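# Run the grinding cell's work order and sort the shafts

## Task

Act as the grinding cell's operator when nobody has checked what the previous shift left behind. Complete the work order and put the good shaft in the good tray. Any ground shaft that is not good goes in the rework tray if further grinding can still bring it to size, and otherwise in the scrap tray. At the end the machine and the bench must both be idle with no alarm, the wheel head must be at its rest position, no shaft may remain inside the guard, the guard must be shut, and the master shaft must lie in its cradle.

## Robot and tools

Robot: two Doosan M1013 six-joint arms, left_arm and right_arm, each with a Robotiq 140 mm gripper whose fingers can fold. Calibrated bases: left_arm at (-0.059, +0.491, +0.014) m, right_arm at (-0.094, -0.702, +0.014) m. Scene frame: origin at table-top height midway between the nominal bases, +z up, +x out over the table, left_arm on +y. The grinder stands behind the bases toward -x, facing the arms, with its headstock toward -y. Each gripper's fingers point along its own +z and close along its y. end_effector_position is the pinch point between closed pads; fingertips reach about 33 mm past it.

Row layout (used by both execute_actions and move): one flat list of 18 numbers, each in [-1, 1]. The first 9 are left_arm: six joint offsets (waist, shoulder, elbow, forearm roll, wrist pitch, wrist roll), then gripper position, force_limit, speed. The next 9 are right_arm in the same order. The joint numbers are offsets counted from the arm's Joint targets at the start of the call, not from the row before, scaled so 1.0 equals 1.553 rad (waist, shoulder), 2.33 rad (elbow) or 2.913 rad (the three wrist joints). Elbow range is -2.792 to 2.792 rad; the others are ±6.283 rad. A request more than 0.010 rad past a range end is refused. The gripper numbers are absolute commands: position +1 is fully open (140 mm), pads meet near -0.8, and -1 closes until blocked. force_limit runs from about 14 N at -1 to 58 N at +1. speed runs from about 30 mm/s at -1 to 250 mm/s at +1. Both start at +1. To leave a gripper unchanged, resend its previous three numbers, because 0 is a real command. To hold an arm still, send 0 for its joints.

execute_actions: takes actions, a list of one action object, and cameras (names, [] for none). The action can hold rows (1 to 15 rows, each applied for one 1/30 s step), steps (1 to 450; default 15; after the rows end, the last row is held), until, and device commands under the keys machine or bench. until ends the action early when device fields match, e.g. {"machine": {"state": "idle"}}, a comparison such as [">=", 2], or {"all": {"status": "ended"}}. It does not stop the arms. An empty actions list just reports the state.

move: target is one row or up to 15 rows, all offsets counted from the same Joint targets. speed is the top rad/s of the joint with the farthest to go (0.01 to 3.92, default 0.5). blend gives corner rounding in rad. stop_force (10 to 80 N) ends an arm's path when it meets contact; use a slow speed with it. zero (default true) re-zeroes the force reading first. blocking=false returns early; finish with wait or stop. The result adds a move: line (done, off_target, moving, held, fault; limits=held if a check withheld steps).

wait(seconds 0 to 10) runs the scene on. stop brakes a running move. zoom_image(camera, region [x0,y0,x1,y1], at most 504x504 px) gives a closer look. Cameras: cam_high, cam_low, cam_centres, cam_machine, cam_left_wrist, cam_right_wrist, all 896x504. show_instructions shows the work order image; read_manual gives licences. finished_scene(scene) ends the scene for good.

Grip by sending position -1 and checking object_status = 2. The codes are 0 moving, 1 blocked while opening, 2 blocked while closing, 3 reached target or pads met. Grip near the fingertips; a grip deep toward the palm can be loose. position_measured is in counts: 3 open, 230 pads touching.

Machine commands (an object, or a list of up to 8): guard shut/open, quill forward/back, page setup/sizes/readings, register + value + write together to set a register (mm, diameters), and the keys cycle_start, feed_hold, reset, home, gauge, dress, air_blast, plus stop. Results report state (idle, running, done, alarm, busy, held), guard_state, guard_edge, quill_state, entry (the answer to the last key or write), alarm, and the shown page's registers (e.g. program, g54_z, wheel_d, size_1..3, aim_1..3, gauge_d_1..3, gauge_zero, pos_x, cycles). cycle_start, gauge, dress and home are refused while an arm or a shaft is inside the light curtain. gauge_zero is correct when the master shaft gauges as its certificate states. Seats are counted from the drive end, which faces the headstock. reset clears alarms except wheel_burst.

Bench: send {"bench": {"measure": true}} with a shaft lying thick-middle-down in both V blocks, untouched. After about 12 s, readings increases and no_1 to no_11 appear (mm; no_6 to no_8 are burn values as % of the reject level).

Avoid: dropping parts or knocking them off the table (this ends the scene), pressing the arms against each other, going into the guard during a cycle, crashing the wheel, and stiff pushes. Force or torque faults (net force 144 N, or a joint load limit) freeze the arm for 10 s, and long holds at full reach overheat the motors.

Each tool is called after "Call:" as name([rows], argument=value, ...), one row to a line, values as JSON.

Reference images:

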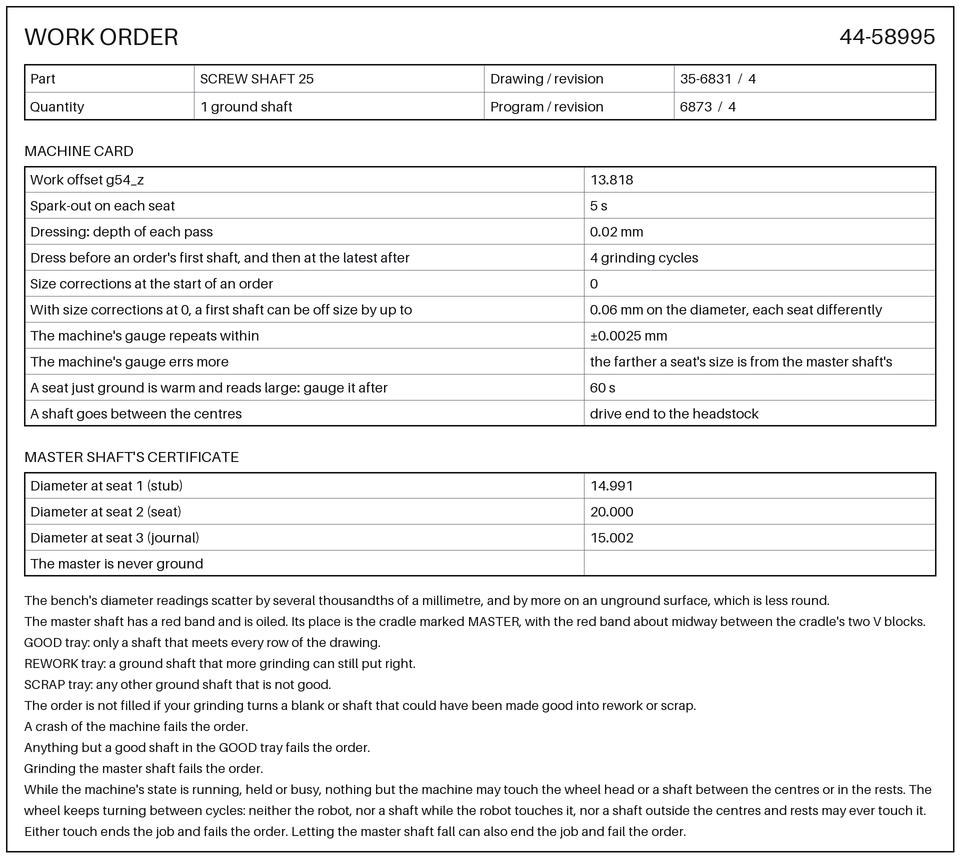

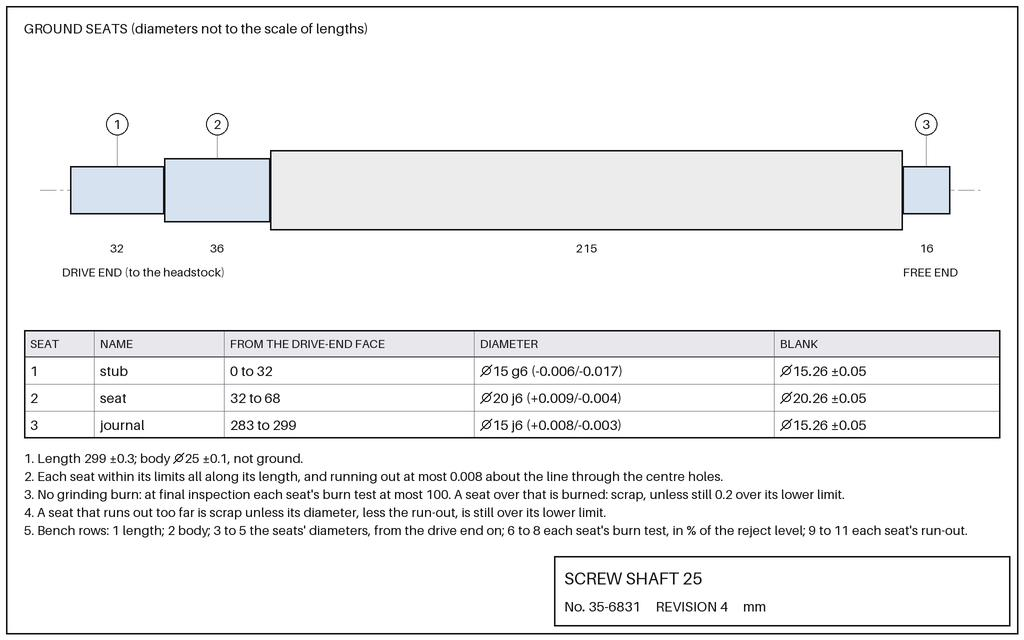

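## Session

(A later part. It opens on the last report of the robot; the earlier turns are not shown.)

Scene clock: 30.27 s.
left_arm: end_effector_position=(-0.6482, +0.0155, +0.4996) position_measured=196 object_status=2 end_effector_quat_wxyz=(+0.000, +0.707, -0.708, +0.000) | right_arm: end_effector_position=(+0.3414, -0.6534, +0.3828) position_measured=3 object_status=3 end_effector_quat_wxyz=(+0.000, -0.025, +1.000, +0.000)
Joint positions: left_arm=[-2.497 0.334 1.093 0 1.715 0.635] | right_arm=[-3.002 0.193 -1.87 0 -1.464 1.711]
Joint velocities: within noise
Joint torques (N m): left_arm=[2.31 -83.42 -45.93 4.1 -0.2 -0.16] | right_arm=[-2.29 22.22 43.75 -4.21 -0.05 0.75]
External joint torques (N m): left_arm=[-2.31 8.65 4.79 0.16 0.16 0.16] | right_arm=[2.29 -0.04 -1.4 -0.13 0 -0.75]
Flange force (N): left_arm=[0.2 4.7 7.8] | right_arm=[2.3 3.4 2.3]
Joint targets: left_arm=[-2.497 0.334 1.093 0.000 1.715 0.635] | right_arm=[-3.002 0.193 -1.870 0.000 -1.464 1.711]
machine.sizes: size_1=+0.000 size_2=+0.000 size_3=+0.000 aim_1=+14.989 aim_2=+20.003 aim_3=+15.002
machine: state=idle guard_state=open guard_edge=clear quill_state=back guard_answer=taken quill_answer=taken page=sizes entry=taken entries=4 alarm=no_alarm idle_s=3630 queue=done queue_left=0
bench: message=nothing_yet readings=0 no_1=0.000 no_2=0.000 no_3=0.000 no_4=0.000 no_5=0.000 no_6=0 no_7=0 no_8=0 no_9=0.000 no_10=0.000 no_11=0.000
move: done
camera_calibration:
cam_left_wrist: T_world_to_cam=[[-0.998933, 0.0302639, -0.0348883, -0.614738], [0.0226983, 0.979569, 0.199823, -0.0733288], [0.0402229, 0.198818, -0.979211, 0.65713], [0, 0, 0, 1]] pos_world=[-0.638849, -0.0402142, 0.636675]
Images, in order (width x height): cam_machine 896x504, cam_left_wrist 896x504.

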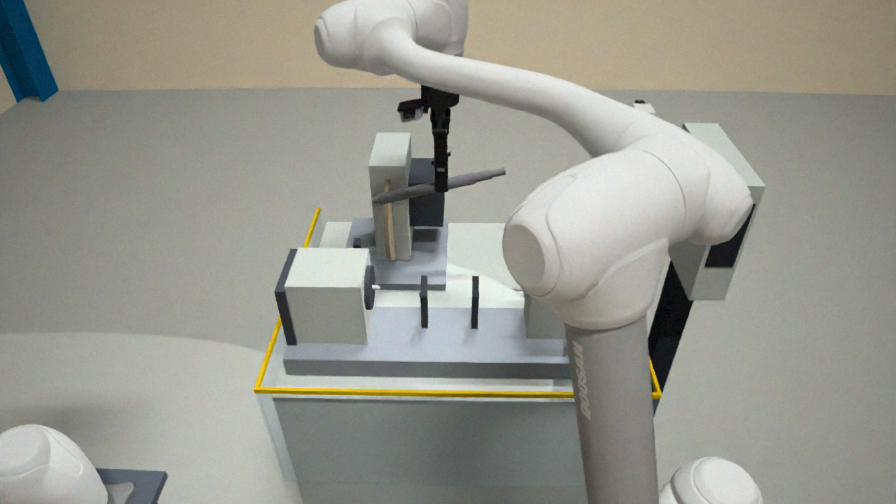

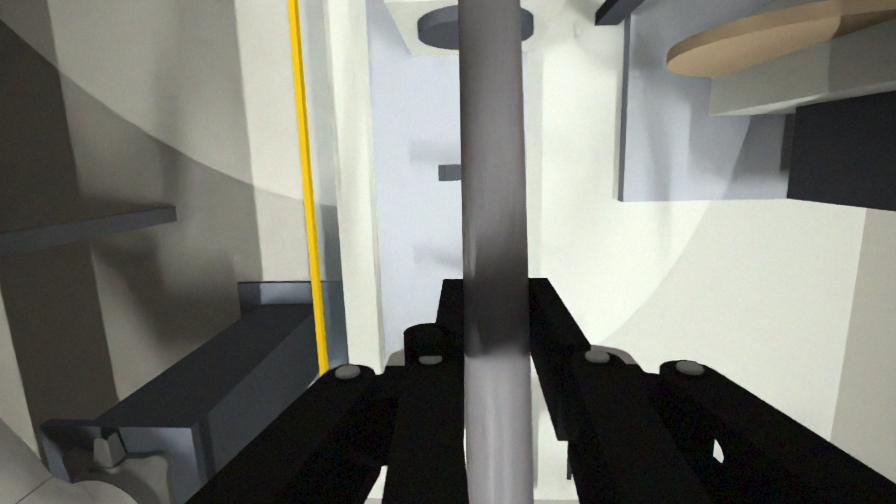

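Call:
move(target=[0.5853,0.0245,0.0073,0,-0.0196,0.0446,-1,1,-1,0,0,0,0,0,0,1,1,1], speed=0.5, cameras=[])

Call:
move(target=[0.5731,0.0107,0.0216,0,-0.0224,0.0374,-1,1,-1,0,0,0,0,0,0,1,1,1], speed=0.5, cameras=["cam_low","cam_left_wrist","cam_high"])

Scene clock: 33.70 s.
left_arm: end_effector_position=(-0.0465, -0.2921, +0.4608) position_measured=196 object_status=2 end_effector_quat_wxyz=(+0.001, +0.922, -0.386, +0.000) | right_arm: end_effector_position=(+0.3414, -0.6534, +0.3828) position_measured=3 object_status=3 end_effector_quat_wxyz=(+0.000, -0.025, +1.000, +0.000)
Joint positions: left_arm=[-1.588 0.372 1.11 0 1.658 0.765] | right_arm=[-3.002 0.193 -1.87 0 -1.464 1.711]
Joint velocities: within noise
Joint torques (N m): left_arm=[1.93 -87.8 -46.37 4.06 -0.27 -0.17] | right_arm=[-2.45 20.29 43.83 -4.24 0.08 0.8]
External joint torques (N m): left_arm=[-1.97 9.24 5.01 0.21 0.23 0.17] | right_arm=[2.38 2.14 -1.61 -0.09 -0.14 -0.8]
Flange force (N): left_arm=[1.3 4.4 8.2] | right_arm=[6.3 3.2 2.0]
Joint targets: left_arm=[-1.588 0.372 1.110 0.000 1.658 0.765] | right_arm=[-3.002 0.193 -1.870 0.000 -1.464 1.711]
machine.sizes: size_1=+0.000 size_2=+0.000 size_3=+0.000 aim_1=+14.989 aim_2=+20.003 aim_3=+15.002
machine: state=idle guard_state=open guard_edge=clear quill_state=back guard_answer=taken quill_answer=taken page=sizes entry=taken entries=4 alarm=no_alarm idle_s=3633 queue=done queue_left=0
bench: message=nothing_yet readings=0 no_1=0.000 no_2=0.000 no_3=0.000 no_4=0.000 no_5=0.000 no_6=0 no_7=0 no_8=0 no_9=0.000 no_10=0.000 no_11=0.000
move: done
No camera images: "cameras" was empty.

Scene clock: 35.90 s.
left_arm: end_effector_position=(+0.5662, +0.0012, +0.4196) position_measured=196 object_status=2 end_effector_quat_wxyz=(+0.000, +1.000, -0.006, +0.000) | right_arm: end_effector_position=(+0.3414, -0.6534, +0.3828) position_measured=3 object_status=3 end_effector_quat_wxyz=(+0.000, -0.025, +1.000, +0.000)
Joint positions: left_arm=[-0.698 0.389 1.16 0 1.593 0.874] | right_arm=[-3.002 0.193 -1.87 0 -1.464 1.711]
Joint velocities: within noise
Joint torques (N m): left_arm=[1.66 -89.67 -46.57 4.08 -0.28 -0.13] | right_arm=[-2.36 21.27 44.1 -4.33 0.04 0.91]
External joint torques (N m): left_arm=[-1.74 9.54 5.08 0.21 0.23 0.13] | right_arm=[2.38 0.8 -1.72 -0.02 -0.09 -0.91]
Flange force (N): left_arm=[2.1 4.1 8.6] | right_arm=[4.1 3.1 2.6]
Joint targets: left_arm=[-0.698 0.389 1.160 0.000 1.593 0.874] | right_arm=[-3.002 0.193 -1.870 0.000 -1.464 1.711]
machine.sizes: size_1=+0.000 size_2=+0.000 size_3=+0.000 aim_1=+14.989 aim_2=+20.003 aim_3=+15.002
machine: state=idle guard_state=open guard_edge=clear quill_state=back guard_answer=taken quill_answer=taken page=sizes entry=taken entries=4 alarm=no_alarm idle_s=3636 queue=done queue_left=0
bench: message=nothing_yet readings=0 no_1=0.000 no_2=0.000 no_3=0.000 no_4=0.000 no_5=0.000 no_6=0 no_7=0 no_8=0 no_9=0.000 no_10=0.000 no_11=0.000
move: done
camera_calibration:
cam_left_wrist: T_world_to_cam=[[-0.040426, -0.998575, -0.03485, 0.0545979], [-0.979344, 0.0326835, 0.199543, 0.497638], [-0.198119, 0.0421968, -0.979269, 0.66802], [0, 0, 0, 1]] pos_world=[0.621914, 0.0100672, 0.556774]
Images, in order (width x height): cam_high 896x504, cam_low 896x504, cam_left_wrist 896x504.

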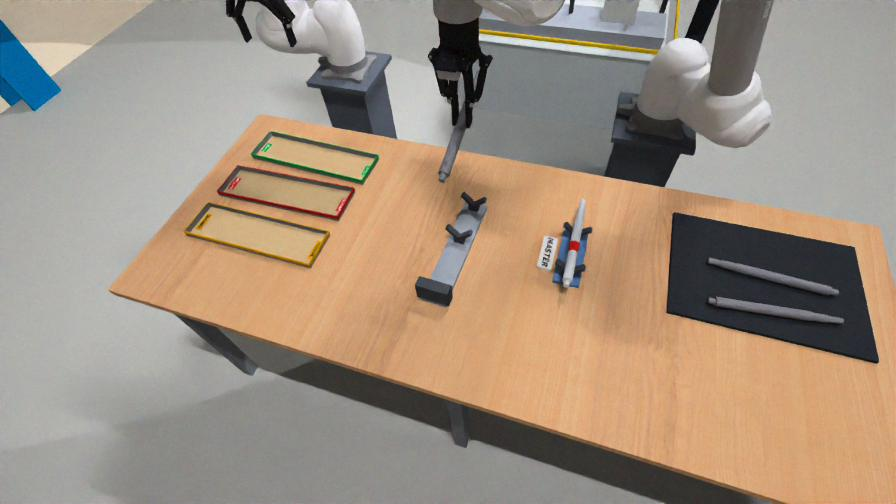

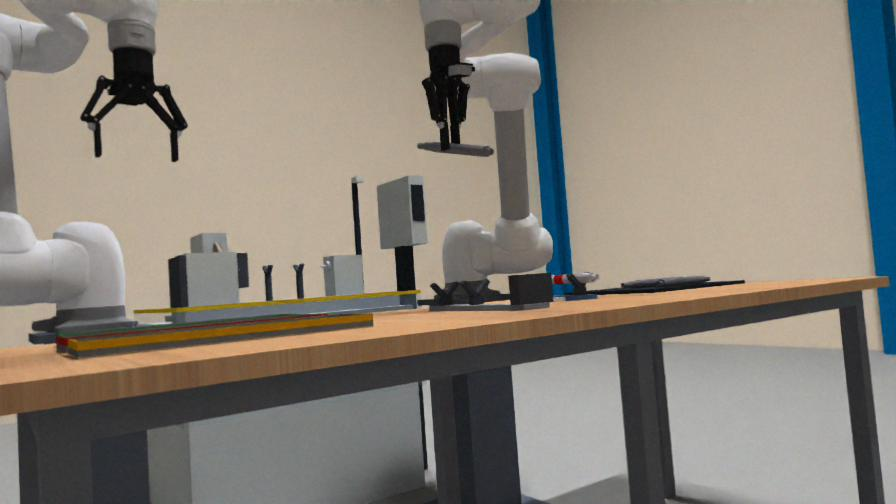

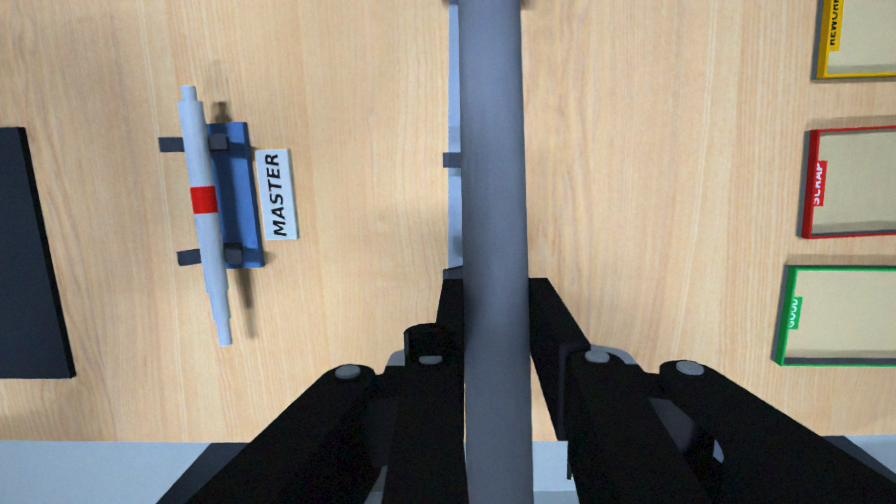

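Call:
zoom_image(camera="cam_high", region=[400, 160, 620, 320])

Call:
zoom_image(camera="cam_left_wrist", region=[400, 0, 600, 300])

Scaled by 2.291 from the camera's 896x504 image, which has a finer 1280x720 frame.

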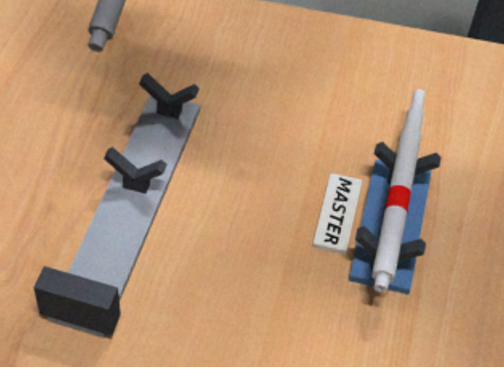

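Scaled by 1.680 from the camera's 896x504 image, which has a finer 1280x720 frame.

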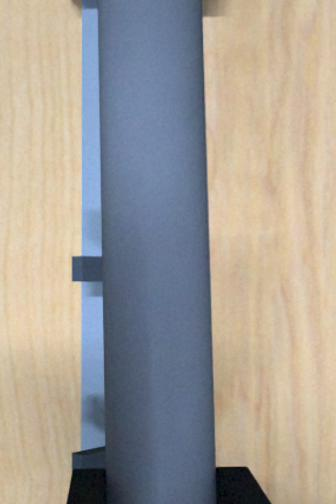

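Call:
move(target=[-0.0021,0.0688,0.1619,0,-0.1663,0.0019,-1,1,-1,0,0,0,0,0,0,1,1,1], speed=0.3, cameras=["cam_low","cam_left_wrist"])

Call:
zoom_image(camera="cam_low", region=[380, 180, 600, 330])

Scene clock: 39.33 s.
left_arm: end_effector_position=(+0.5657, -0.0017, +0.1298) position_measured=196 object_status=2 end_effector_quat_wxyz=(+0.000, +1.000, -0.010, +0.000) | right_arm: end_effector_position=(+0.3414, -0.6534, +0.3828) position_measured=3 object_status=3 end_effector_quat_wxyz=(+0.000, -0.025, +1.000, +0.000)
Joint positions: left_arm=[-0.701 0.495 1.537 0 1.108 0.88] | right_arm=[-3.002 0.193 -1.87 0 -1.464 1.711]
Joint velocities: within noise
Joint torques (N m): left_arm=[2.56 -95.46 -41.7 3.62 -0.29 -0.17] | right_arm=[-2.41 21.74 43.9 -4.24 -0.07 0.93]
External joint torques (N m): left_arm=[-2.5 9.31 4.41 0.24 0.24 0.17] | right_arm=[2.42 0.4 -1.56 -0.1 0.01 -0.93]
Flange force (N): left_arm=[1.0 4.4 10.1] | right_arm=[3.2 3.2 2.5]
Joint targets: left_arm=[-0.701 0.496 1.537 0.000 1.108 0.880] | right_arm=[-3.002 0.193 -1.870 0.000 -1.464 1.711]
machine.sizes: size_1=+0.000 size_2=+0.000 size_3=+0.000 aim_1=+14.989 aim_2=+20.003 aim_3=+15.002
machine: state=idle guard_state=open guard_edge=clear quill_state=back guard_answer=taken quill_answer=taken page=sizes entry=taken entries=4 alarm=no_alarm idle_s=3639 queue=done queue_left=0
bench: message=nothing_yet readings=0 no_1=0.000 no_2=0.000 no_3=0.000 no_4=0.000 no_5=0.000 no_6=0 no_7=0 no_8=0 no_9=0.000 no_10=0.000 no_11=0.000
move: done
camera_calibration:
cam_left_wrist: T_world_to_cam=[[-0.049006, -0.998202, -0.0345077, 0.0464392], [-0.97906, 0.0411743, 0.199364, 0.554995], [-0.197585, 0.0435552, -0.979318, 0.383959], [0, 0, 0, 1]] pos_world=[0.621514, 0.00678077, 0.266974]
Images, in order (width x height): cam_low 896x504, cam_left_wrist 896x504.

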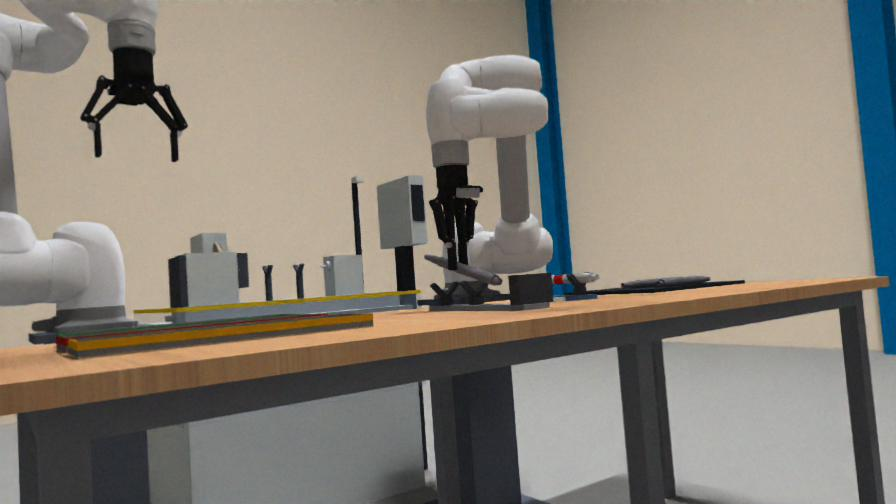

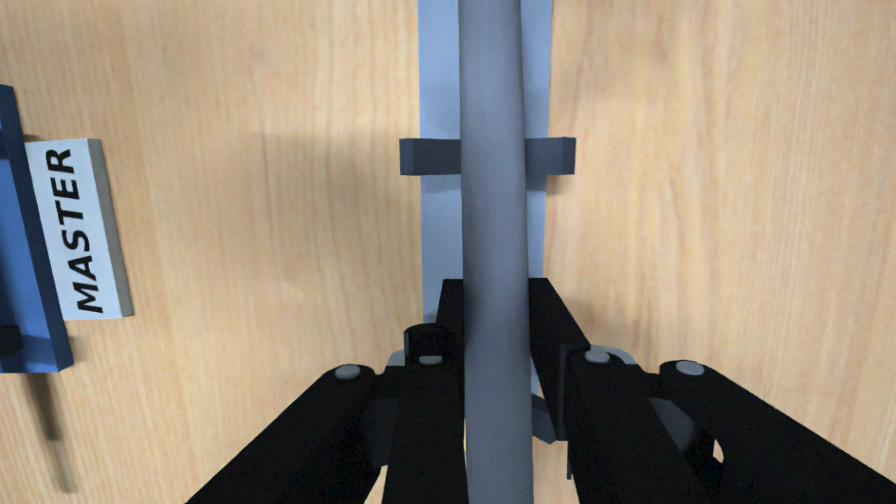

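Scaled by 2.291 from the camera's 896x504 image, which has a finer 1280x720 frame.

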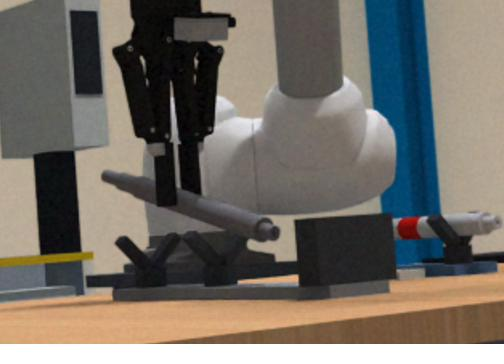

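Call:
move(target=[0,0.0275,0.0184,0,-0.0292,0,-1,1,-1,0,0,0,0,0,0,1,1,1], speed=0.015, stop_force=20, cameras=["cam_low"])

Call:
zoom_image(camera="cam_low", region=[380, 180, 600, 330])

Scene clock: 45.00 s.
left_arm: end_effector_position=(+0.5658, -0.0017, +0.0852) position_measured=196 object_status=2 end_effector_quat_wxyz=(+0.000, +1.000, -0.010, +0.000) | right_arm: end_effector_position=(+0.3414, -0.6534, +0.3828) position_measured=3 object_status=3 end_effector_quat_wxyz=(+0.000, -0.025, +1.000, +0.000)
Joint positions: left_arm=[-0.701 0.53 1.572 0 1.039 0.88] | right_arm=[-3.002 0.193 -1.87 0 -1.464 1.711]
Joint velocities: within noise
Joint torques (N m): left_arm=[-3.05 -70.13 -33.29 1.86 -5.82 0.27] | right_arm=[-2.52 21.86 44.11 -4.24 -0.08 0.87]
External joint torques (N m): left_arm=[3.06 -17.66 -2.62 1.84 5.77 -0.27] | right_arm=[2.46 0.58 -1.71 -0.11 0.03 -0.87]
Flange force (N): left_arm=[-8.4 -10.8 -25.2] | right_arm=[3.7 3.4 2.8]
Joint targets: left_arm=[-0.701 0.530 1.572 0.000 1.039 0.880] | right_arm=[-3.002 0.193 -1.870 0.000 -1.464 1.711]
machine.sizes: size_1=+0.000 size_2=+0.000 size_3=+0.000 aim_1=+14.989 aim_2=+20.003 aim_3=+15.002
machine: state=idle guard_state=open guard_edge=clear quill_state=back guard_answer=taken quill_answer=taken page=sizes entry=taken entries=4 alarm=no_alarm idle_s=3645 queue=done queue_left=0
bench: message=nothing_yet readings=0 no_1=0.000 no_2=0.000 no_3=0.000 no_4=0.000 no_5=0.000 no_6=0 no_7=0 no_8=0 no_9=0.000 no_10=0.000 no_11=0.000
move: contact (left_arm); left_arm: the wrist pitch is farthest, 0.016 rad from its target
Images, in order (width x height): cam_low 896x504.

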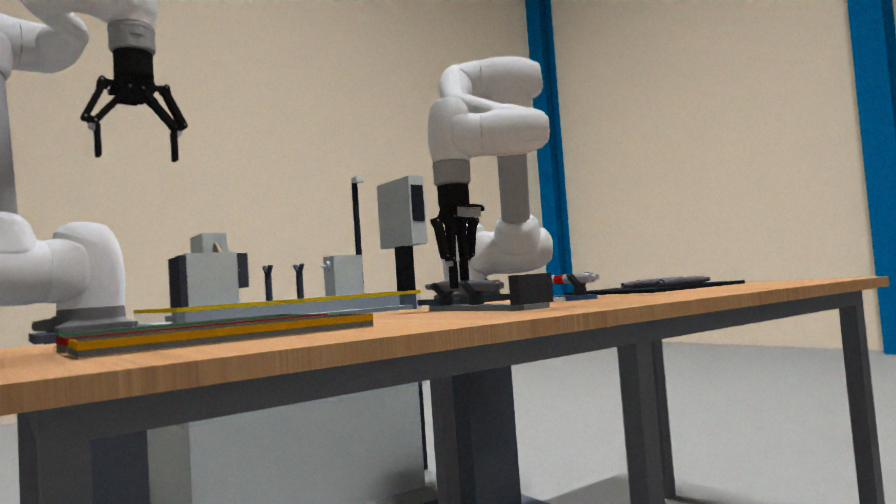

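Scaled by 2.291 from the camera's 896x504 image, which has a finer 1280x720 frame.

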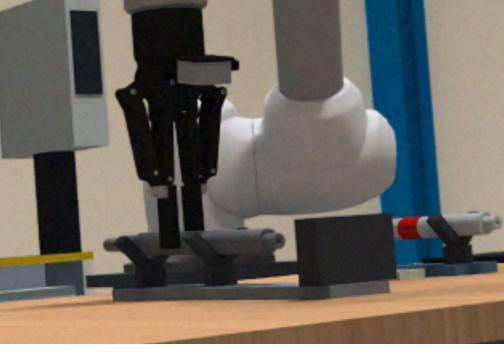

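Call:
execute_actions([
  {"rows":[[0,-0.0005,-0.0004,0,0.0005,0,-0.1,1,-0.9,0,0,0,0,0,0,1,1,1]],"steps":50},
], cameras=[])

Call:
move([
  [0,-0.0148,-0.0094,0,0.0153,0,-0.1,1,-0.9,0,0,0,0,0,0,1,1,1],
  [0,-0.0915,-0.1773,0,0.1905,0,-0.1,1,-0.9,0,0,0,0,0,0,1,1,1],
], speed=[0.05,0.4], cameras=["cam_left_wrist"])

Call:
execute_actions([
  {"bench":{"measure":true},"machine":{"guard":"shut"},"steps":400,"until":{"bench":{"readings":[">=",1]}}},
], cameras=[])

Scene clock: 47.43 s.
left_arm: end_effector_position=(+0.5659, -0.0018, +0.0863) position_measured=141 object_status=3 end_effector_quat_wxyz=(+0.000, +1.000, -0.010, +0.000) | right_arm: end_effector_position=(+0.3414, -0.6534, +0.3828) position_measured=3 object_status=3 end_effector_quat_wxyz=(+0.000, -0.025, +1.000, +0.000)
Joint positions: left_arm=[-0.701 0.529 1.571 0 1.041 0.88] | right_arm=[-3.002 0.193 -1.87 0 -1.464 1.711]
Joint velocities: within noise
Joint torques (N m): left_arm=[2.33 -89.35 -35.62 3.41 -0.14 -0.14] | right_arm=[-2.48 21.11 44.14 -4.34 -0.01 0.92]
External joint torques (N m): left_arm=[-2.27 1.91 -0.13 0.3 0.1 0.14] | right_arm=[2.42 1.33 -1.85 0 -0.06 -0.92]
Flange force (N): left_arm=[0.7 3.9 1.3] | right_arm=[5.2 3.1 2.7]
Joint targets: left_arm=[-0.701 0.529 1.571 0.000 1.041 0.880] | right_arm=[-3.002 0.193 -1.870 0.000 -1.464 1.711]
machine.sizes: size_1=+0.000 size_2=+0.000 size_3=+0.000 aim_1=+14.989 aim_2=+20.003 aim_3=+15.002
machine: state=idle guard_state=open guard_edge=clear quill_state=back guard_answer=taken quill_answer=taken page=sizes entry=taken entries=4 alarm=no_alarm idle_s=3647 queue=done queue_left=0
bench: message=nothing_yet readings=0 no_1=0.000 no_2=0.000 no_3=0.000 no_4=0.000 no_5=0.000 no_6=0 no_7=0 no_8=0 no_9=0.000 no_10=0.000 no_11=0.000
No camera images: "cameras" was empty.

Scene clock: 50.00 s.
left_arm: end_effector_position=(+0.5641, -0.0003, +0.4219) position_measured=141 object_status=3 end_effector_quat_wxyz=(+0.000, +1.000, -0.010, +0.000) | right_arm: end_effector_position=(+0.3414, -0.6534, +0.3828) position_measured=3 object_status=3 end_effector_quat_wxyz=(+0.000, -0.025, +1.000, +0.000)
Joint positions: left_arm=[-0.701 0.387 1.158 0 1.596 0.88] | right_arm=[-3.002 0.193 -1.87 0 -1.464 1.711]
Joint velocities: within noise
Joint torques (N m): left_arm=[2.4 -82.1 -41.22 3.97 -0.14 -0.15] | right_arm=[-2.69 21.01 44.09 -4.33 -0.07 0.92]
External joint torques (N m): left_arm=[-2.41 1.89 -0.23 0.32 0.1 0.15] | right_arm=[2.7 1.2 -1.69 -0.02 0.02 -0.92]
Flange force (N): left_arm=[1.4 4.6 -0.7] | right_arm=[4.8 3.8 2.6]
Joint targets: left_arm=[-0.701 0.387 1.158 0.000 1.596 0.880] | right_arm=[-3.002 0.193 -1.870 0.000 -1.464 1.711]
machine.sizes: size_1=+0.000 size_2=+0.000 size_3=+0.000 aim_1=+14.989 aim_2=+20.003 aim_3=+15.002
machine: state=idle guard_state=open guard_edge=clear quill_state=back guard_answer=taken quill_answer=taken page=sizes entry=taken entries=4 alarm=no_alarm idle_s=3650 queue=done queue_left=0
bench: message=nothing_yet readings=0 no_1=0.000 no_2=0.000 no_3=0.000 no_4=0.000 no_5=0.000 no_6=0 no_7=0 no_8=0 no_9=0.000 no_10=0.000 no_11=0.000
move: done
camera_calibration:
cam_left_wrist: T_world_to_cam=[[-0.0490824, -0.998202, -0.0343963, 0.0578231], [-0.979075, 0.0412754, 0.199268, 0.495199], [-0.19749, 0.0434571, -0.979341, 0.669596], [0, 0, 0, 1]] pos_world=[0.619914, 0.00818089, 0.559074]
Images, in order (width x height): cam_left_wrist 896x504.

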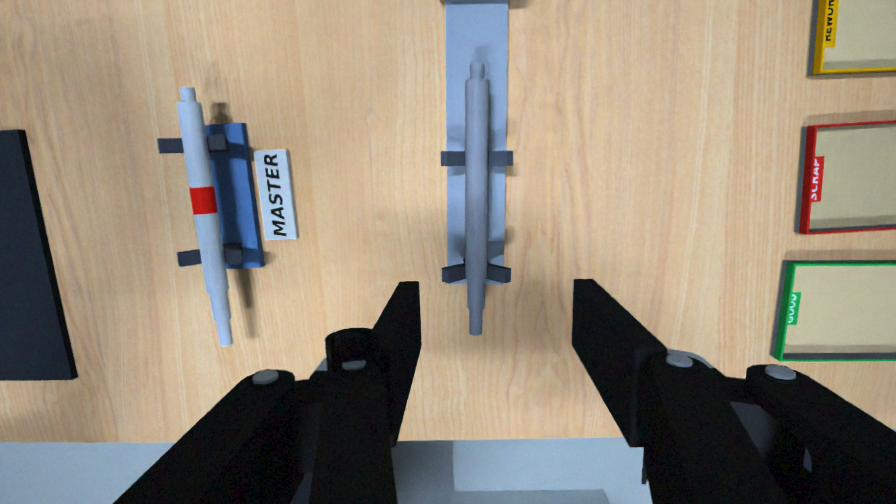

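Scene clock: 62.20 s.
left_arm: end_effector_position=(+0.5641, -0.0003, +0.4220) position_measured=141 object_status=3 end_effector_quat_wxyz=(+0.000, +1.000, -0.010, +0.000) | right_arm: end_effector_position=(+0.3414, -0.6534, +0.3828) position_measured=3 object_status=3 end_effector_quat_wxyz=(+0.000, -0.025, +1.000, +0.000)
Joint positions: left_arm=[-0.701 0.387 1.158 0 1.596 0.88] | right_arm=[-3.002 0.193 -1.87 0 -1.464 1.711]
Joint velocities: within noise
Joint torques (N m): left_arm=[2.53 -81.85 -41.3 3.99 -0.12 -0.13] | right_arm=[-2.29 21.45 43.91 -4.18 0 0.98]
External joint torques (N m): left_arm=[-2.54 1.58 -0.19 0.3 0.08 0.13] | right_arm=[2.27 0.98 -1.34 -0.18 -0.05 -0.98]
Flange force (N): left_arm=[0.7 4.3 -0.6] | right_arm=[3.9 2.7 2.0]
Joint targets: left_arm=[-0.701 0.387 1.158 0.000 1.596 0.880] | right_arm=[-3.002 0.193 -1.870 0.000 -1.464 1.711]
Tool commands: left_gripper/position=-0.1 left_gripper/force_limit=+1.0 left_gripper/speed=-0.9 right_gripper/position=+1.0 right_gripper/force_limit=+1.0 right_gripper/speed=+1.0
machine.sizes: size_1=+0.000 size_2=+0.000 size_3=+0.000 aim_1=+14.989 aim_2=+20.003 aim_3=+15.002
machine: state=idle guard_state=shut guard_edge=clear quill_state=back guard_answer=taken quill_answer=taken page=sizes entry=taken entries=4 alarm=no_alarm idle_s=3662 queue=done queue_left=0
bench: message=measure_taken readings=1 no_1=299.001 no_2=25.047 no_3=15.250 no_4=20.266 no_5=15.241 no_6=46 no_7=45 no_8=44 no_9=0.002 no_10=0.003 no_11=0.002
No camera images: "cameras" was empty.

Call:
execute_actions([
  {"machine":[{"dress":true},{"air_blast":true},{"page":"setup"}],"steps":5},
], cameras=[])

Call:
move(target=[0.2411,-0.1276,0.2072,0,-0.0975,0.1192,-0.2,1,-0.9,0,0,0,0,0,0,1,1,1], speed=0.5, cameras=["cam_left_wrist"])

Scene clock: 64.43 s.
left_arm: end_effector_position=(+0.5641, -0.0003, +0.4220) position_measured=141 object_status=3 end_effector_quat_wxyz=(+0.000, +1.000, -0.010, +0.000) | right_arm: end_effector_position=(+0.3414, -0.6534, +0.3828) position_measured=3 object_status=3 end_effector_quat_wxyz=(+0.000, -0.025, +1.000, +0.000)
Joint positions: left_arm=[-0.701 0.387 1.158 0 1.596 0.88] | right_arm=[-3.002 0.193 -1.87 0 -1.464 1.711]
Joint velocities: within noise
Joint torques (N m): left_arm=[2.2 -81.91 -41.33 4.01 -0.19 -0.13] | right_arm=[-2.95 21.17 44.06 -4.2 -0.02 0.91]
External joint torques (N m): left_arm=[-2.2 1.42 -0.35 0.31 0.14 0.13] | right_arm=[2.92 1.28 -1.51 -0.17 -0.03 -0.91]
Flange force (N): left_arm=[1.1 4.1 -1.0] | right_arm=[4.8 4.3 2.2]
Joint targets: left_arm=[-0.701 0.387 1.158 0.000 1.596 0.880] | right_arm=[-3.002 0.193 -1.870 0.000 -1.464 1.711]
Tool commands: left_gripper/position=-0.1 left_gripper/force_limit=+1.0 left_gripper/speed=-0.9 right_gripper/position=+1.0 right_gripper/force_limit=+1.0 right_gripper/speed=+1.0
machine.sizes: size_1=+0.000 size_2=+0.000 size_3=+0.000 aim_1=+14.989 aim_2=+20.003 aim_3=+15.002
machine: state=running guard_state=shut guard_edge=clear quill_state=back guard_answer=taken quill_answer=taken page=sizes entry=taken entries=5 alarm=no_alarm idle_s=3664 queue=running queue_left=2
bench: message=measure_taken readings=1 no_1=299.001 no_2=25.047 no_3=15.250 no_4=20.266 no_5=15.241 no_6=46 no_7=45 no_8=44 no_9=0.002 no_10=0.003 no_11=0.002
No camera images: "cameras" was empty.

Scene clock: 65.80 s.
left_arm: end_effector_position=(+0.5721, +0.3068, +0.2994) position_measured=154 object_status=3 end_effector_quat_wxyz=(+0.000, +1.000, +0.004, +0.000) | right_arm: end_effector_position=(+0.3414, -0.6534, +0.3828) position_measured=3 object_status=3 end_effector_quat_wxyz=(+0.000, -0.025, +1.000, +0.000)
Joint positions: left_arm=[-0.327 0.189 1.641 0 1.312 1.227] | right_arm=[-3.002 0.193 -1.87 0 -1.464 1.711]
Joint velocities: within noise
Joint torques (N m): left_arm=[2.37 -61.03 -39.82 3.83 -0.19 -0.17] | right_arm=[-2.35 21.73 44.23 -4.16 0.08 0.91]
External joint torques (N m): left_arm=[-2.47 1.66 -0.41 0.31 0.13 0.17] | right_arm=[2.36 0.39 -1.99 -0.17 -0.14 -0.91]
Flange force (N): left_arm=[2.1 4.3 -0.1] | right_arm=[3.8 3.1 3.0]
Joint targets: left_arm=[-0.327 0.189 1.641 0.000 1.312 1.227] | right_arm=[-3.002 0.193 -1.870 0.000 -1.464 1.711]
machine.sizes: size_1=+0.000 size_2=+0.000 size_3=+0.000 aim_1=+14.989 aim_2=+20.003 aim_3=+15.002
machine: state=running guard_state=shut guard_edge=clear quill_state=back guard_answer=taken quill_answer=taken page=sizes entry=taken entries=5 alarm=no_alarm idle_s=3665 queue=running queue_left=2
bench: message=measure_taken readings=1 no_1=299.001 no_2=25.047 no_3=15.250 no_4=20.266 no_5=15.241 no_6=46 no_7=45 no_8=44 no_9=0.002 no_10=0.003 no_11=0.002
move: done
camera_calibration:
cam_left_wrist: T_world_to_cam=[[-0.0218879, -0.999155, -0.0348023, 0.345403], [-0.979765, 0.0145099, 0.199625, 0.523266], [-0.198952, 0.0384674, -0.979254, 0.540218], [0, 0, 0, 1]] pos_world=[0.627715, 0.316738, 0.436574]
Images, in order (width x height): cam_left_wrist 896x504.

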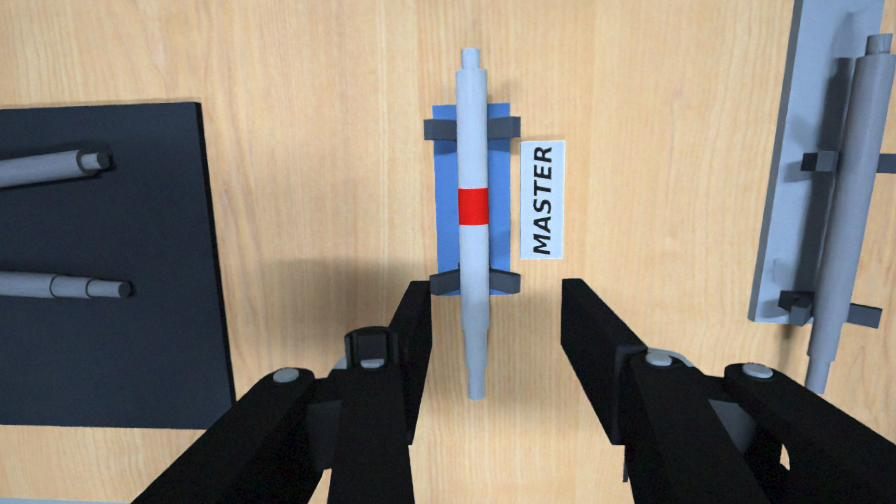

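Call:
move(target=[0.0034,0.0712,0.0814,0,-0.1031,0.0028,-0.2,1,-0.9,0,0,0,0,0,0,1,1,1], speed=0.3, cameras=["cam_left_wrist"])

Scene clock: 68.00 s.
left_arm: end_effector_position=(+0.5730, +0.3102, +0.1294) position_measured=154 object_status=3 end_effector_quat_wxyz=(+0.000, +1.000, +0.002, +0.000) | right_arm: end_effector_position=(+0.3414, -0.6534, +0.3828) position_measured=3 object_status=3 end_effector_quat_wxyz=(+0.000, -0.025, +1.000, +0.000)
Joint positions: left_arm=[-0.321 0.299 1.83 0 1.011 1.235] | right_arm=[-3.002 0.193 -1.87 0 -1.464 1.711]
Joint velocities: within noise
Joint torques (N m): left_arm=[2.36 -67.14 -35.14 3.33 -0.18 -0.15] | right_arm=[-2.09 21.73 43.74 -4.31 -0.05 0.91]
External joint torques (N m): left_arm=[-2.37 1.42 -0.23 0.31 0.12 0.15] | right_arm=[2.13 0.22 -1.49 -0.02 0 -0.91]
Flange force (N): left_arm=[1.3 3.9 0.8] | right_arm=[2.7 2.6 2.4]
Joint targets: left_arm=[-0.321 0.300 1.831 0.000 1.011 1.235] | right_arm=[-3.002 0.193 -1.870 0.000 -1.464 1.711]
machine.sizes: size_1=+0.000 size_2=+0.000 size_3=+0.000 aim_1=+14.989 aim_2=+20.003 aim_3=+15.002
machine: state=running guard_state=shut guard_edge=clear quill_state=back guard_answer=taken quill_answer=taken page=sizes entry=taken entries=5 alarm=no_alarm idle_s=3667 queue=running queue_left=2
bench: message=measure_taken readings=1 no_1=299.001 no_2=25.047 no_3=15.250 no_4=20.266 no_5=15.241 no_6=46 no_7=45 no_8=44 no_9=0.002 no_10=0.003 no_11=0.002
move: done
camera_calibration:
cam_left_wrist: T_world_to_cam=[[-0.0246277, -0.999092, -0.0347771, 0.344503], [-0.979735, 0.0172042, 0.199559, 0.557172], [-0.198779, 0.038987, -0.979269, 0.373526], [0, 0, 0, 1]] pos_world=[0.628615, 0.320042, 0.266574]
Images, in order (width x height): cam_left_wrist 896x504.

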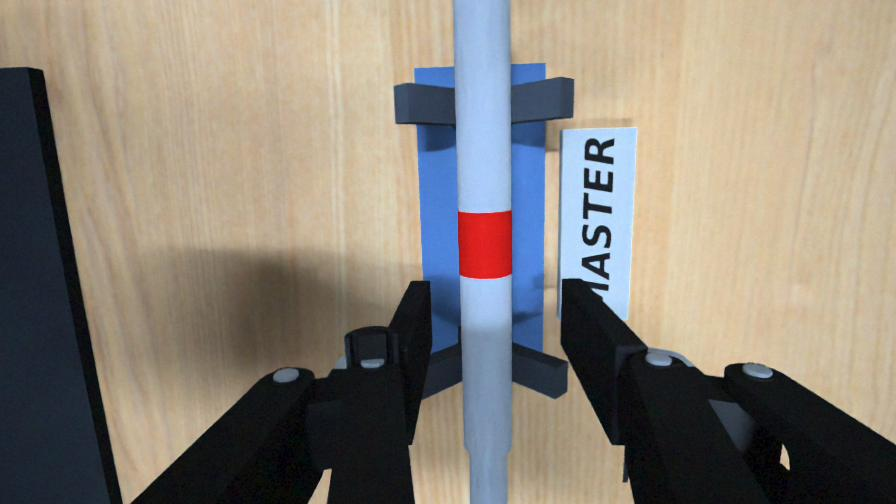

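Call:
move(target=[0,0.0276,0.0160,0,-0.0275,0,-0.2,1,-0.9,0,0,0,0,0,0,1,1,1], speed=0.05, stop_force=15, cameras=["cam_left_wrist"])

Call:
execute_actions([
  {"rows":[[0,0,0,0,0,0,-1,1,-1,0,0,0,0,0,0,1,1,1]],"steps":75},
], cameras=[])

Scene clock: 70.80 s.
left_arm: end_effector_position=(+0.5729, +0.3103, +0.0840) position_measured=154 object_status=3 end_effector_quat_wxyz=(+0.000, +1.000, +0.002, +0.000) | right_arm: end_effector_position=(+0.3414, -0.6534, +0.3828) position_measured=3 object_status=3 end_effector_quat_wxyz=(+0.000, -0.025, +1.000, +0.000)
Joint positions: left_arm=[-0.321 0.342 1.868 0 0.931 1.235] | right_arm=[-3.002 0.193 -1.87 0 -1.464 1.711]
Joint velocities: within noise
Joint torques (N m): left_arm=[2.16 -69.5 -33.16 3.15 -0.18 -0.13] | right_arm=[-1.89 21.08 43.97 -4.18 0.01 0.89]
External joint torques (N m): left_arm=[-2.19 1.77 -0.22 0.28 0.12 0.13] | right_arm=[1.92 0.93 -1.74 -0.16 -0.07 -0.89]
Flange force (N): left_arm=[1.8 3.8 1.4] | right_arm=[4.2 2.1 2.6]
Joint targets: left_arm=[-0.321 0.342 1.868 0.000 0.931 1.235] | right_arm=[-3.002 0.193 -1.870 0.000 -1.464 1.711]
machine.sizes: size_1=+0.000 size_2=+0.000 size_3=+0.000 aim_1=+14.989 aim_2=+20.003 aim_3=+15.002
machine: state=running guard_state=shut guard_edge=clear quill_state=back guard_answer=taken quill_answer=taken page=sizes entry=taken entries=5 alarm=no_alarm idle_s=3670 queue=running queue_left=2
bench: message=measure_taken readings=1 no_1=299.001 no_2=25.047 no_3=15.250 no_4=20.266 no_5=15.241 no_6=46 no_7=45 no_8=44 no_9=0.002 no_10=0.003 no_11=0.002
move: done
camera_calibration:
cam_left_wrist: T_world_to_cam=[[-0.0245349, -0.999093, -0.0347927, 0.34287], [-0.979718, 0.0171064, 0.199651, 0.566232], [-0.198874, 0.0389854, -0.979249, 0.329123], [0, 0, 0, 1]] pos_world=[0.628615, 0.320042, 0.221175]
Images, in order (width x height): cam_left_wrist 896x504.

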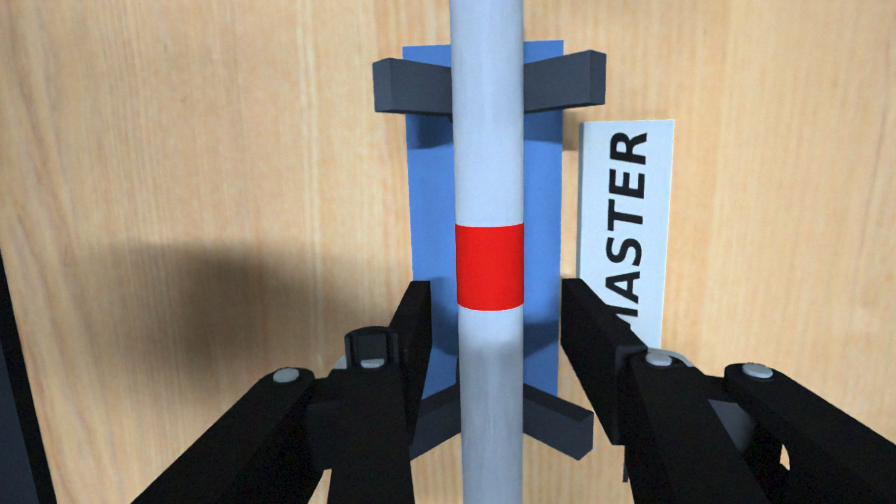

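Scene clock: 73.50 s.
left_arm: end_effector_position=(+0.5730, +0.3103, +0.0840) position_measured=197 object_status=2 end_effector_quat_wxyz=(+0.000, +1.000, +0.002, +0.000) | right_arm: end_effector_position=(+0.3414, -0.6534, +0.3828) position_measured=3 object_status=3 end_effector_quat_wxyz=(+0.000, -0.025, +1.000, +0.000)
Joint positions: left_arm=[-0.321 0.342 1.868 0 0.931 1.235] | right_arm=[-3.002 0.193 -1.87 0 -1.464 1.711]
Joint velocities: within noise
Joint torques (N m): left_arm=[-5.8 -67.21 -34.63 -0.04 -1.73 -0.01] | right_arm=[-2.22 21.15 44.17 -4.26 -0.02 0.83]
External joint torques (N m): left_arm=[5.79 -0.57 1.29 3.47 1.67 0.01] | right_arm=[2.12 1.39 -2.04 -0.07 -0.05 -0.83]
Flange force (N): left_arm=[0.7 -9.0 -2.5] | right_arm=[5.5 2.6 3.0]
Joint targets: left_arm=[-0.321 0.342 1.868 0.000 0.931 1.235] | right_arm=[-3.002 0.193 -1.870 0.000 -1.464 1.711]
machine.sizes: size_1=+0.000 size_2=+0.000 size_3=+0.000 aim_1=+14.989 aim_2=+20.003 aim_3=+15.002
machine: state=running guard_state=shut guard_edge=clear quill_state=back guard_answer=taken quill_answer=taken page=sizes entry=taken entries=5 alarm=no_alarm idle_s=3673 queue=running queue_left=2
bench: message=measure_taken readings=1 no_1=299.001 no_2=25.047 no_3=15.250 no_4=20.266 no_5=15.241 no_6=46 no_7=45 no_8=44 no_9=0.002 no_10=0.003 no_11=0.002
No camera images: "cameras" was empty.

Call:
move([
  [0,-0.0276,-0.0160,0,0.0275,0,-1,1,-1,0,0,0,0,0,0,1,1,1],
  [0,-0.1162,-0.1615,0,0.1913,0,-1,1,-1,0,0,0,0,0,0,1,1,1],
], speed=[0.04,0.3], cameras=["cam_low","cam_high"])

Call:
zoom_image(camera="cam_low", region=[460, 80, 700, 260])

Scene clock: 77.90 s.
left_arm: end_effector_position=(+0.5731, +0.3102, +0.3993) position_measured=197 object_status=2 end_effector_quat_wxyz=(+0.000, +1.000, +0.002, +0.000) | right_arm: end_effector_position=(+0.3414, -0.6534, +0.3828) position_measured=3 object_status=3 end_effector_quat_wxyz=(+0.000, -0.025, +1.000, +0.000)
Joint positions: left_arm=[-0.321 0.162 1.491 0 1.488 1.235] | right_arm=[-3.002 0.193 -1.87 0 -1.464 1.711]
Joint velocities: within noise
Joint torques (N m): left_arm=[2.33 -65.11 -46.2 3.97 -0.16 -0.16] | right_arm=[-1.62 20.89 43.63 -4.19 0.03 0.84]
External joint torques (N m): left_arm=[-2.3 7.44 4.89 0.29 0.1 0.16] | right_arm=[1.64 1.2 -1.35 -0.15 -0.09 -0.84]
Flange force (N): left_arm=[1.5 3.8 8.8] | right_arm=[4.1 1.6 1.9]
Joint targets: left_arm=[-0.321 0.162 1.491 0.000 1.488 1.235] | right_arm=[-3.002 0.193 -1.870 0.000 -1.464 1.711]
machine.sizes: size_1=+0.000 size_2=+0.000 size_3=+0.000 aim_1=+14.989 aim_2=+20.003 aim_3=+15.002
machine: state=running guard_state=shut guard_edge=clear quill_state=back guard_answer=taken quill_answer=taken page=sizes entry=taken entries=5 alarm=no_alarm idle_s=3677 queue=running queue_left=2
bench: message=measure_taken readings=1 no_1=299.001 no_2=25.047 no_3=15.250 no_4=20.266 no_5=15.241 no_6=46 no_7=45 no_8=44 no_9=0.002 no_10=0.003 no_11=0.002
move: done
Images, in order (width x height): cam_high 896x504, cam_low 896x504.

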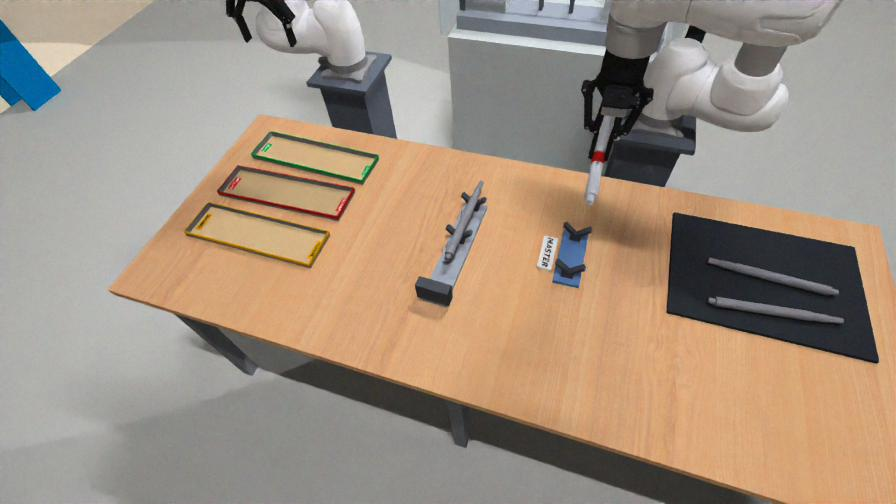

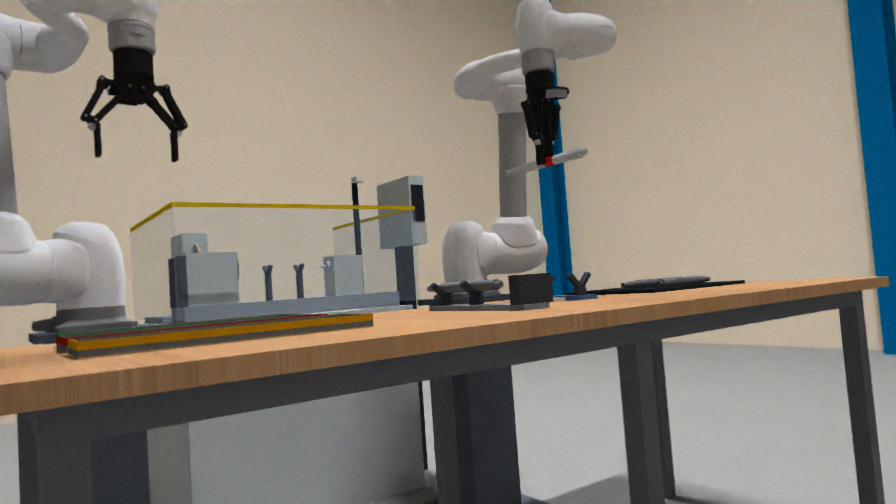

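Scaled by 2.100 from the camera's 896x504 image, which has a finer 1280x720 frame.

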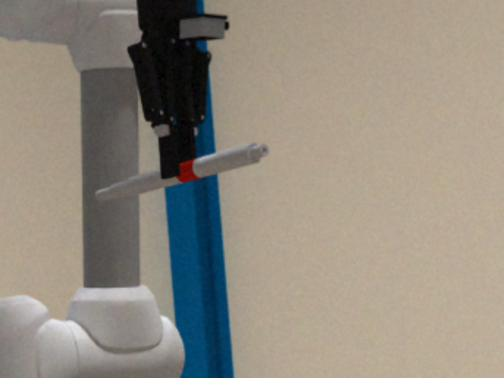

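Call:
move(target=[-0.8158,0.1352,-0.1635,0,0.0584,0.4343,-1,1,-1,0,0,0,0,0,0,1,1,1], speed=0.5, cameras=["cam_high"])

Scene clock: 82.73 s.
left_arm: end_effector_position=(-0.0466, -0.2916, +0.4606) position_measured=197 object_status=2 end_effector_quat_wxyz=(+0.000, -0.302, +0.953, +0.000) | right_arm: end_effector_position=(+0.3414, -0.6534, +0.3828) position_measured=3 object_status=3 end_effector_quat_wxyz=(+0.000, -0.025, +1.000, +0.000)
Joint positions: left_arm=[-1.588 0.372 1.11 0 1.659 2.5] | right_arm=[-3.002 0.193 -1.87 0 -1.464 1.711]
Joint velocities: within noise
Joint torques (N m): left_arm=[3.06 -87.4 -46.28 3.88 -0.16 -0.13] | right_arm=[-2.49 21.79 43.92 -4.23 -0.05 0.94]
External joint torques (N m): left_arm=[-2.9 8.76 4.85 0.34 0.12 0.13] | right_arm=[2.53 0.09 -1.63 -0.11 0 -0.94]
Flange force (N): left_arm=[4.8 -0.8 8.2] | right_arm=[2.8 3.4 2.7]
Joint targets: left_arm=[-1.589 0.372 1.110 0.000 1.659 2.500] | right_arm=[-3.002 0.193 -1.870 0.000 -1.464 1.711]
machine.sizes: size_1=+0.000 size_2=+0.000 size_3=+0.000 aim_1=+14.989 aim_2=+20.003 aim_3=+15.002
machine: state=running guard_state=shut guard_edge=clear quill_state=back guard_answer=taken quill_answer=taken page=sizes entry=taken entries=5 alarm=no_alarm idle_s=3682 queue=running queue_left=2
bench: message=measure_taken readings=1 no_1=299.001 no_2=25.047 no_3=15.250 no_4=20.266 no_5=15.241 no_6=46 no_7=45 no_8=44 no_9=0.002 no_10=0.003 no_11=0.002
move: done
Images, in order (width x height): cam_high 896x504.

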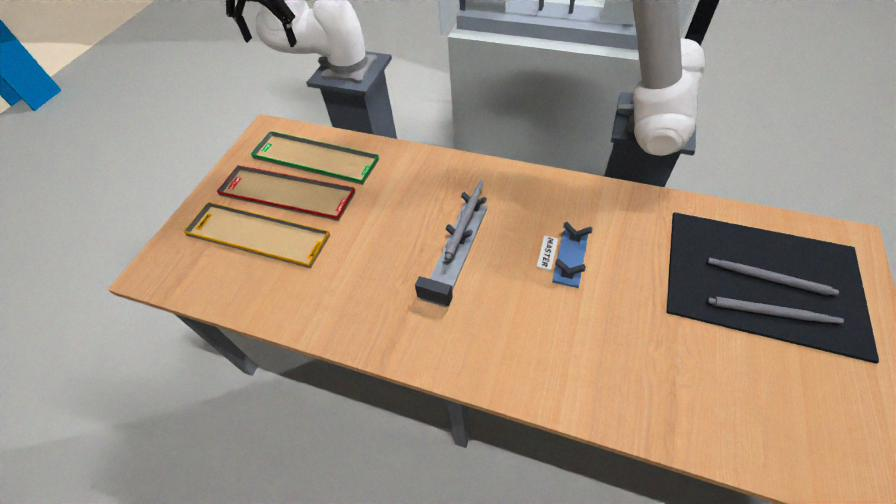

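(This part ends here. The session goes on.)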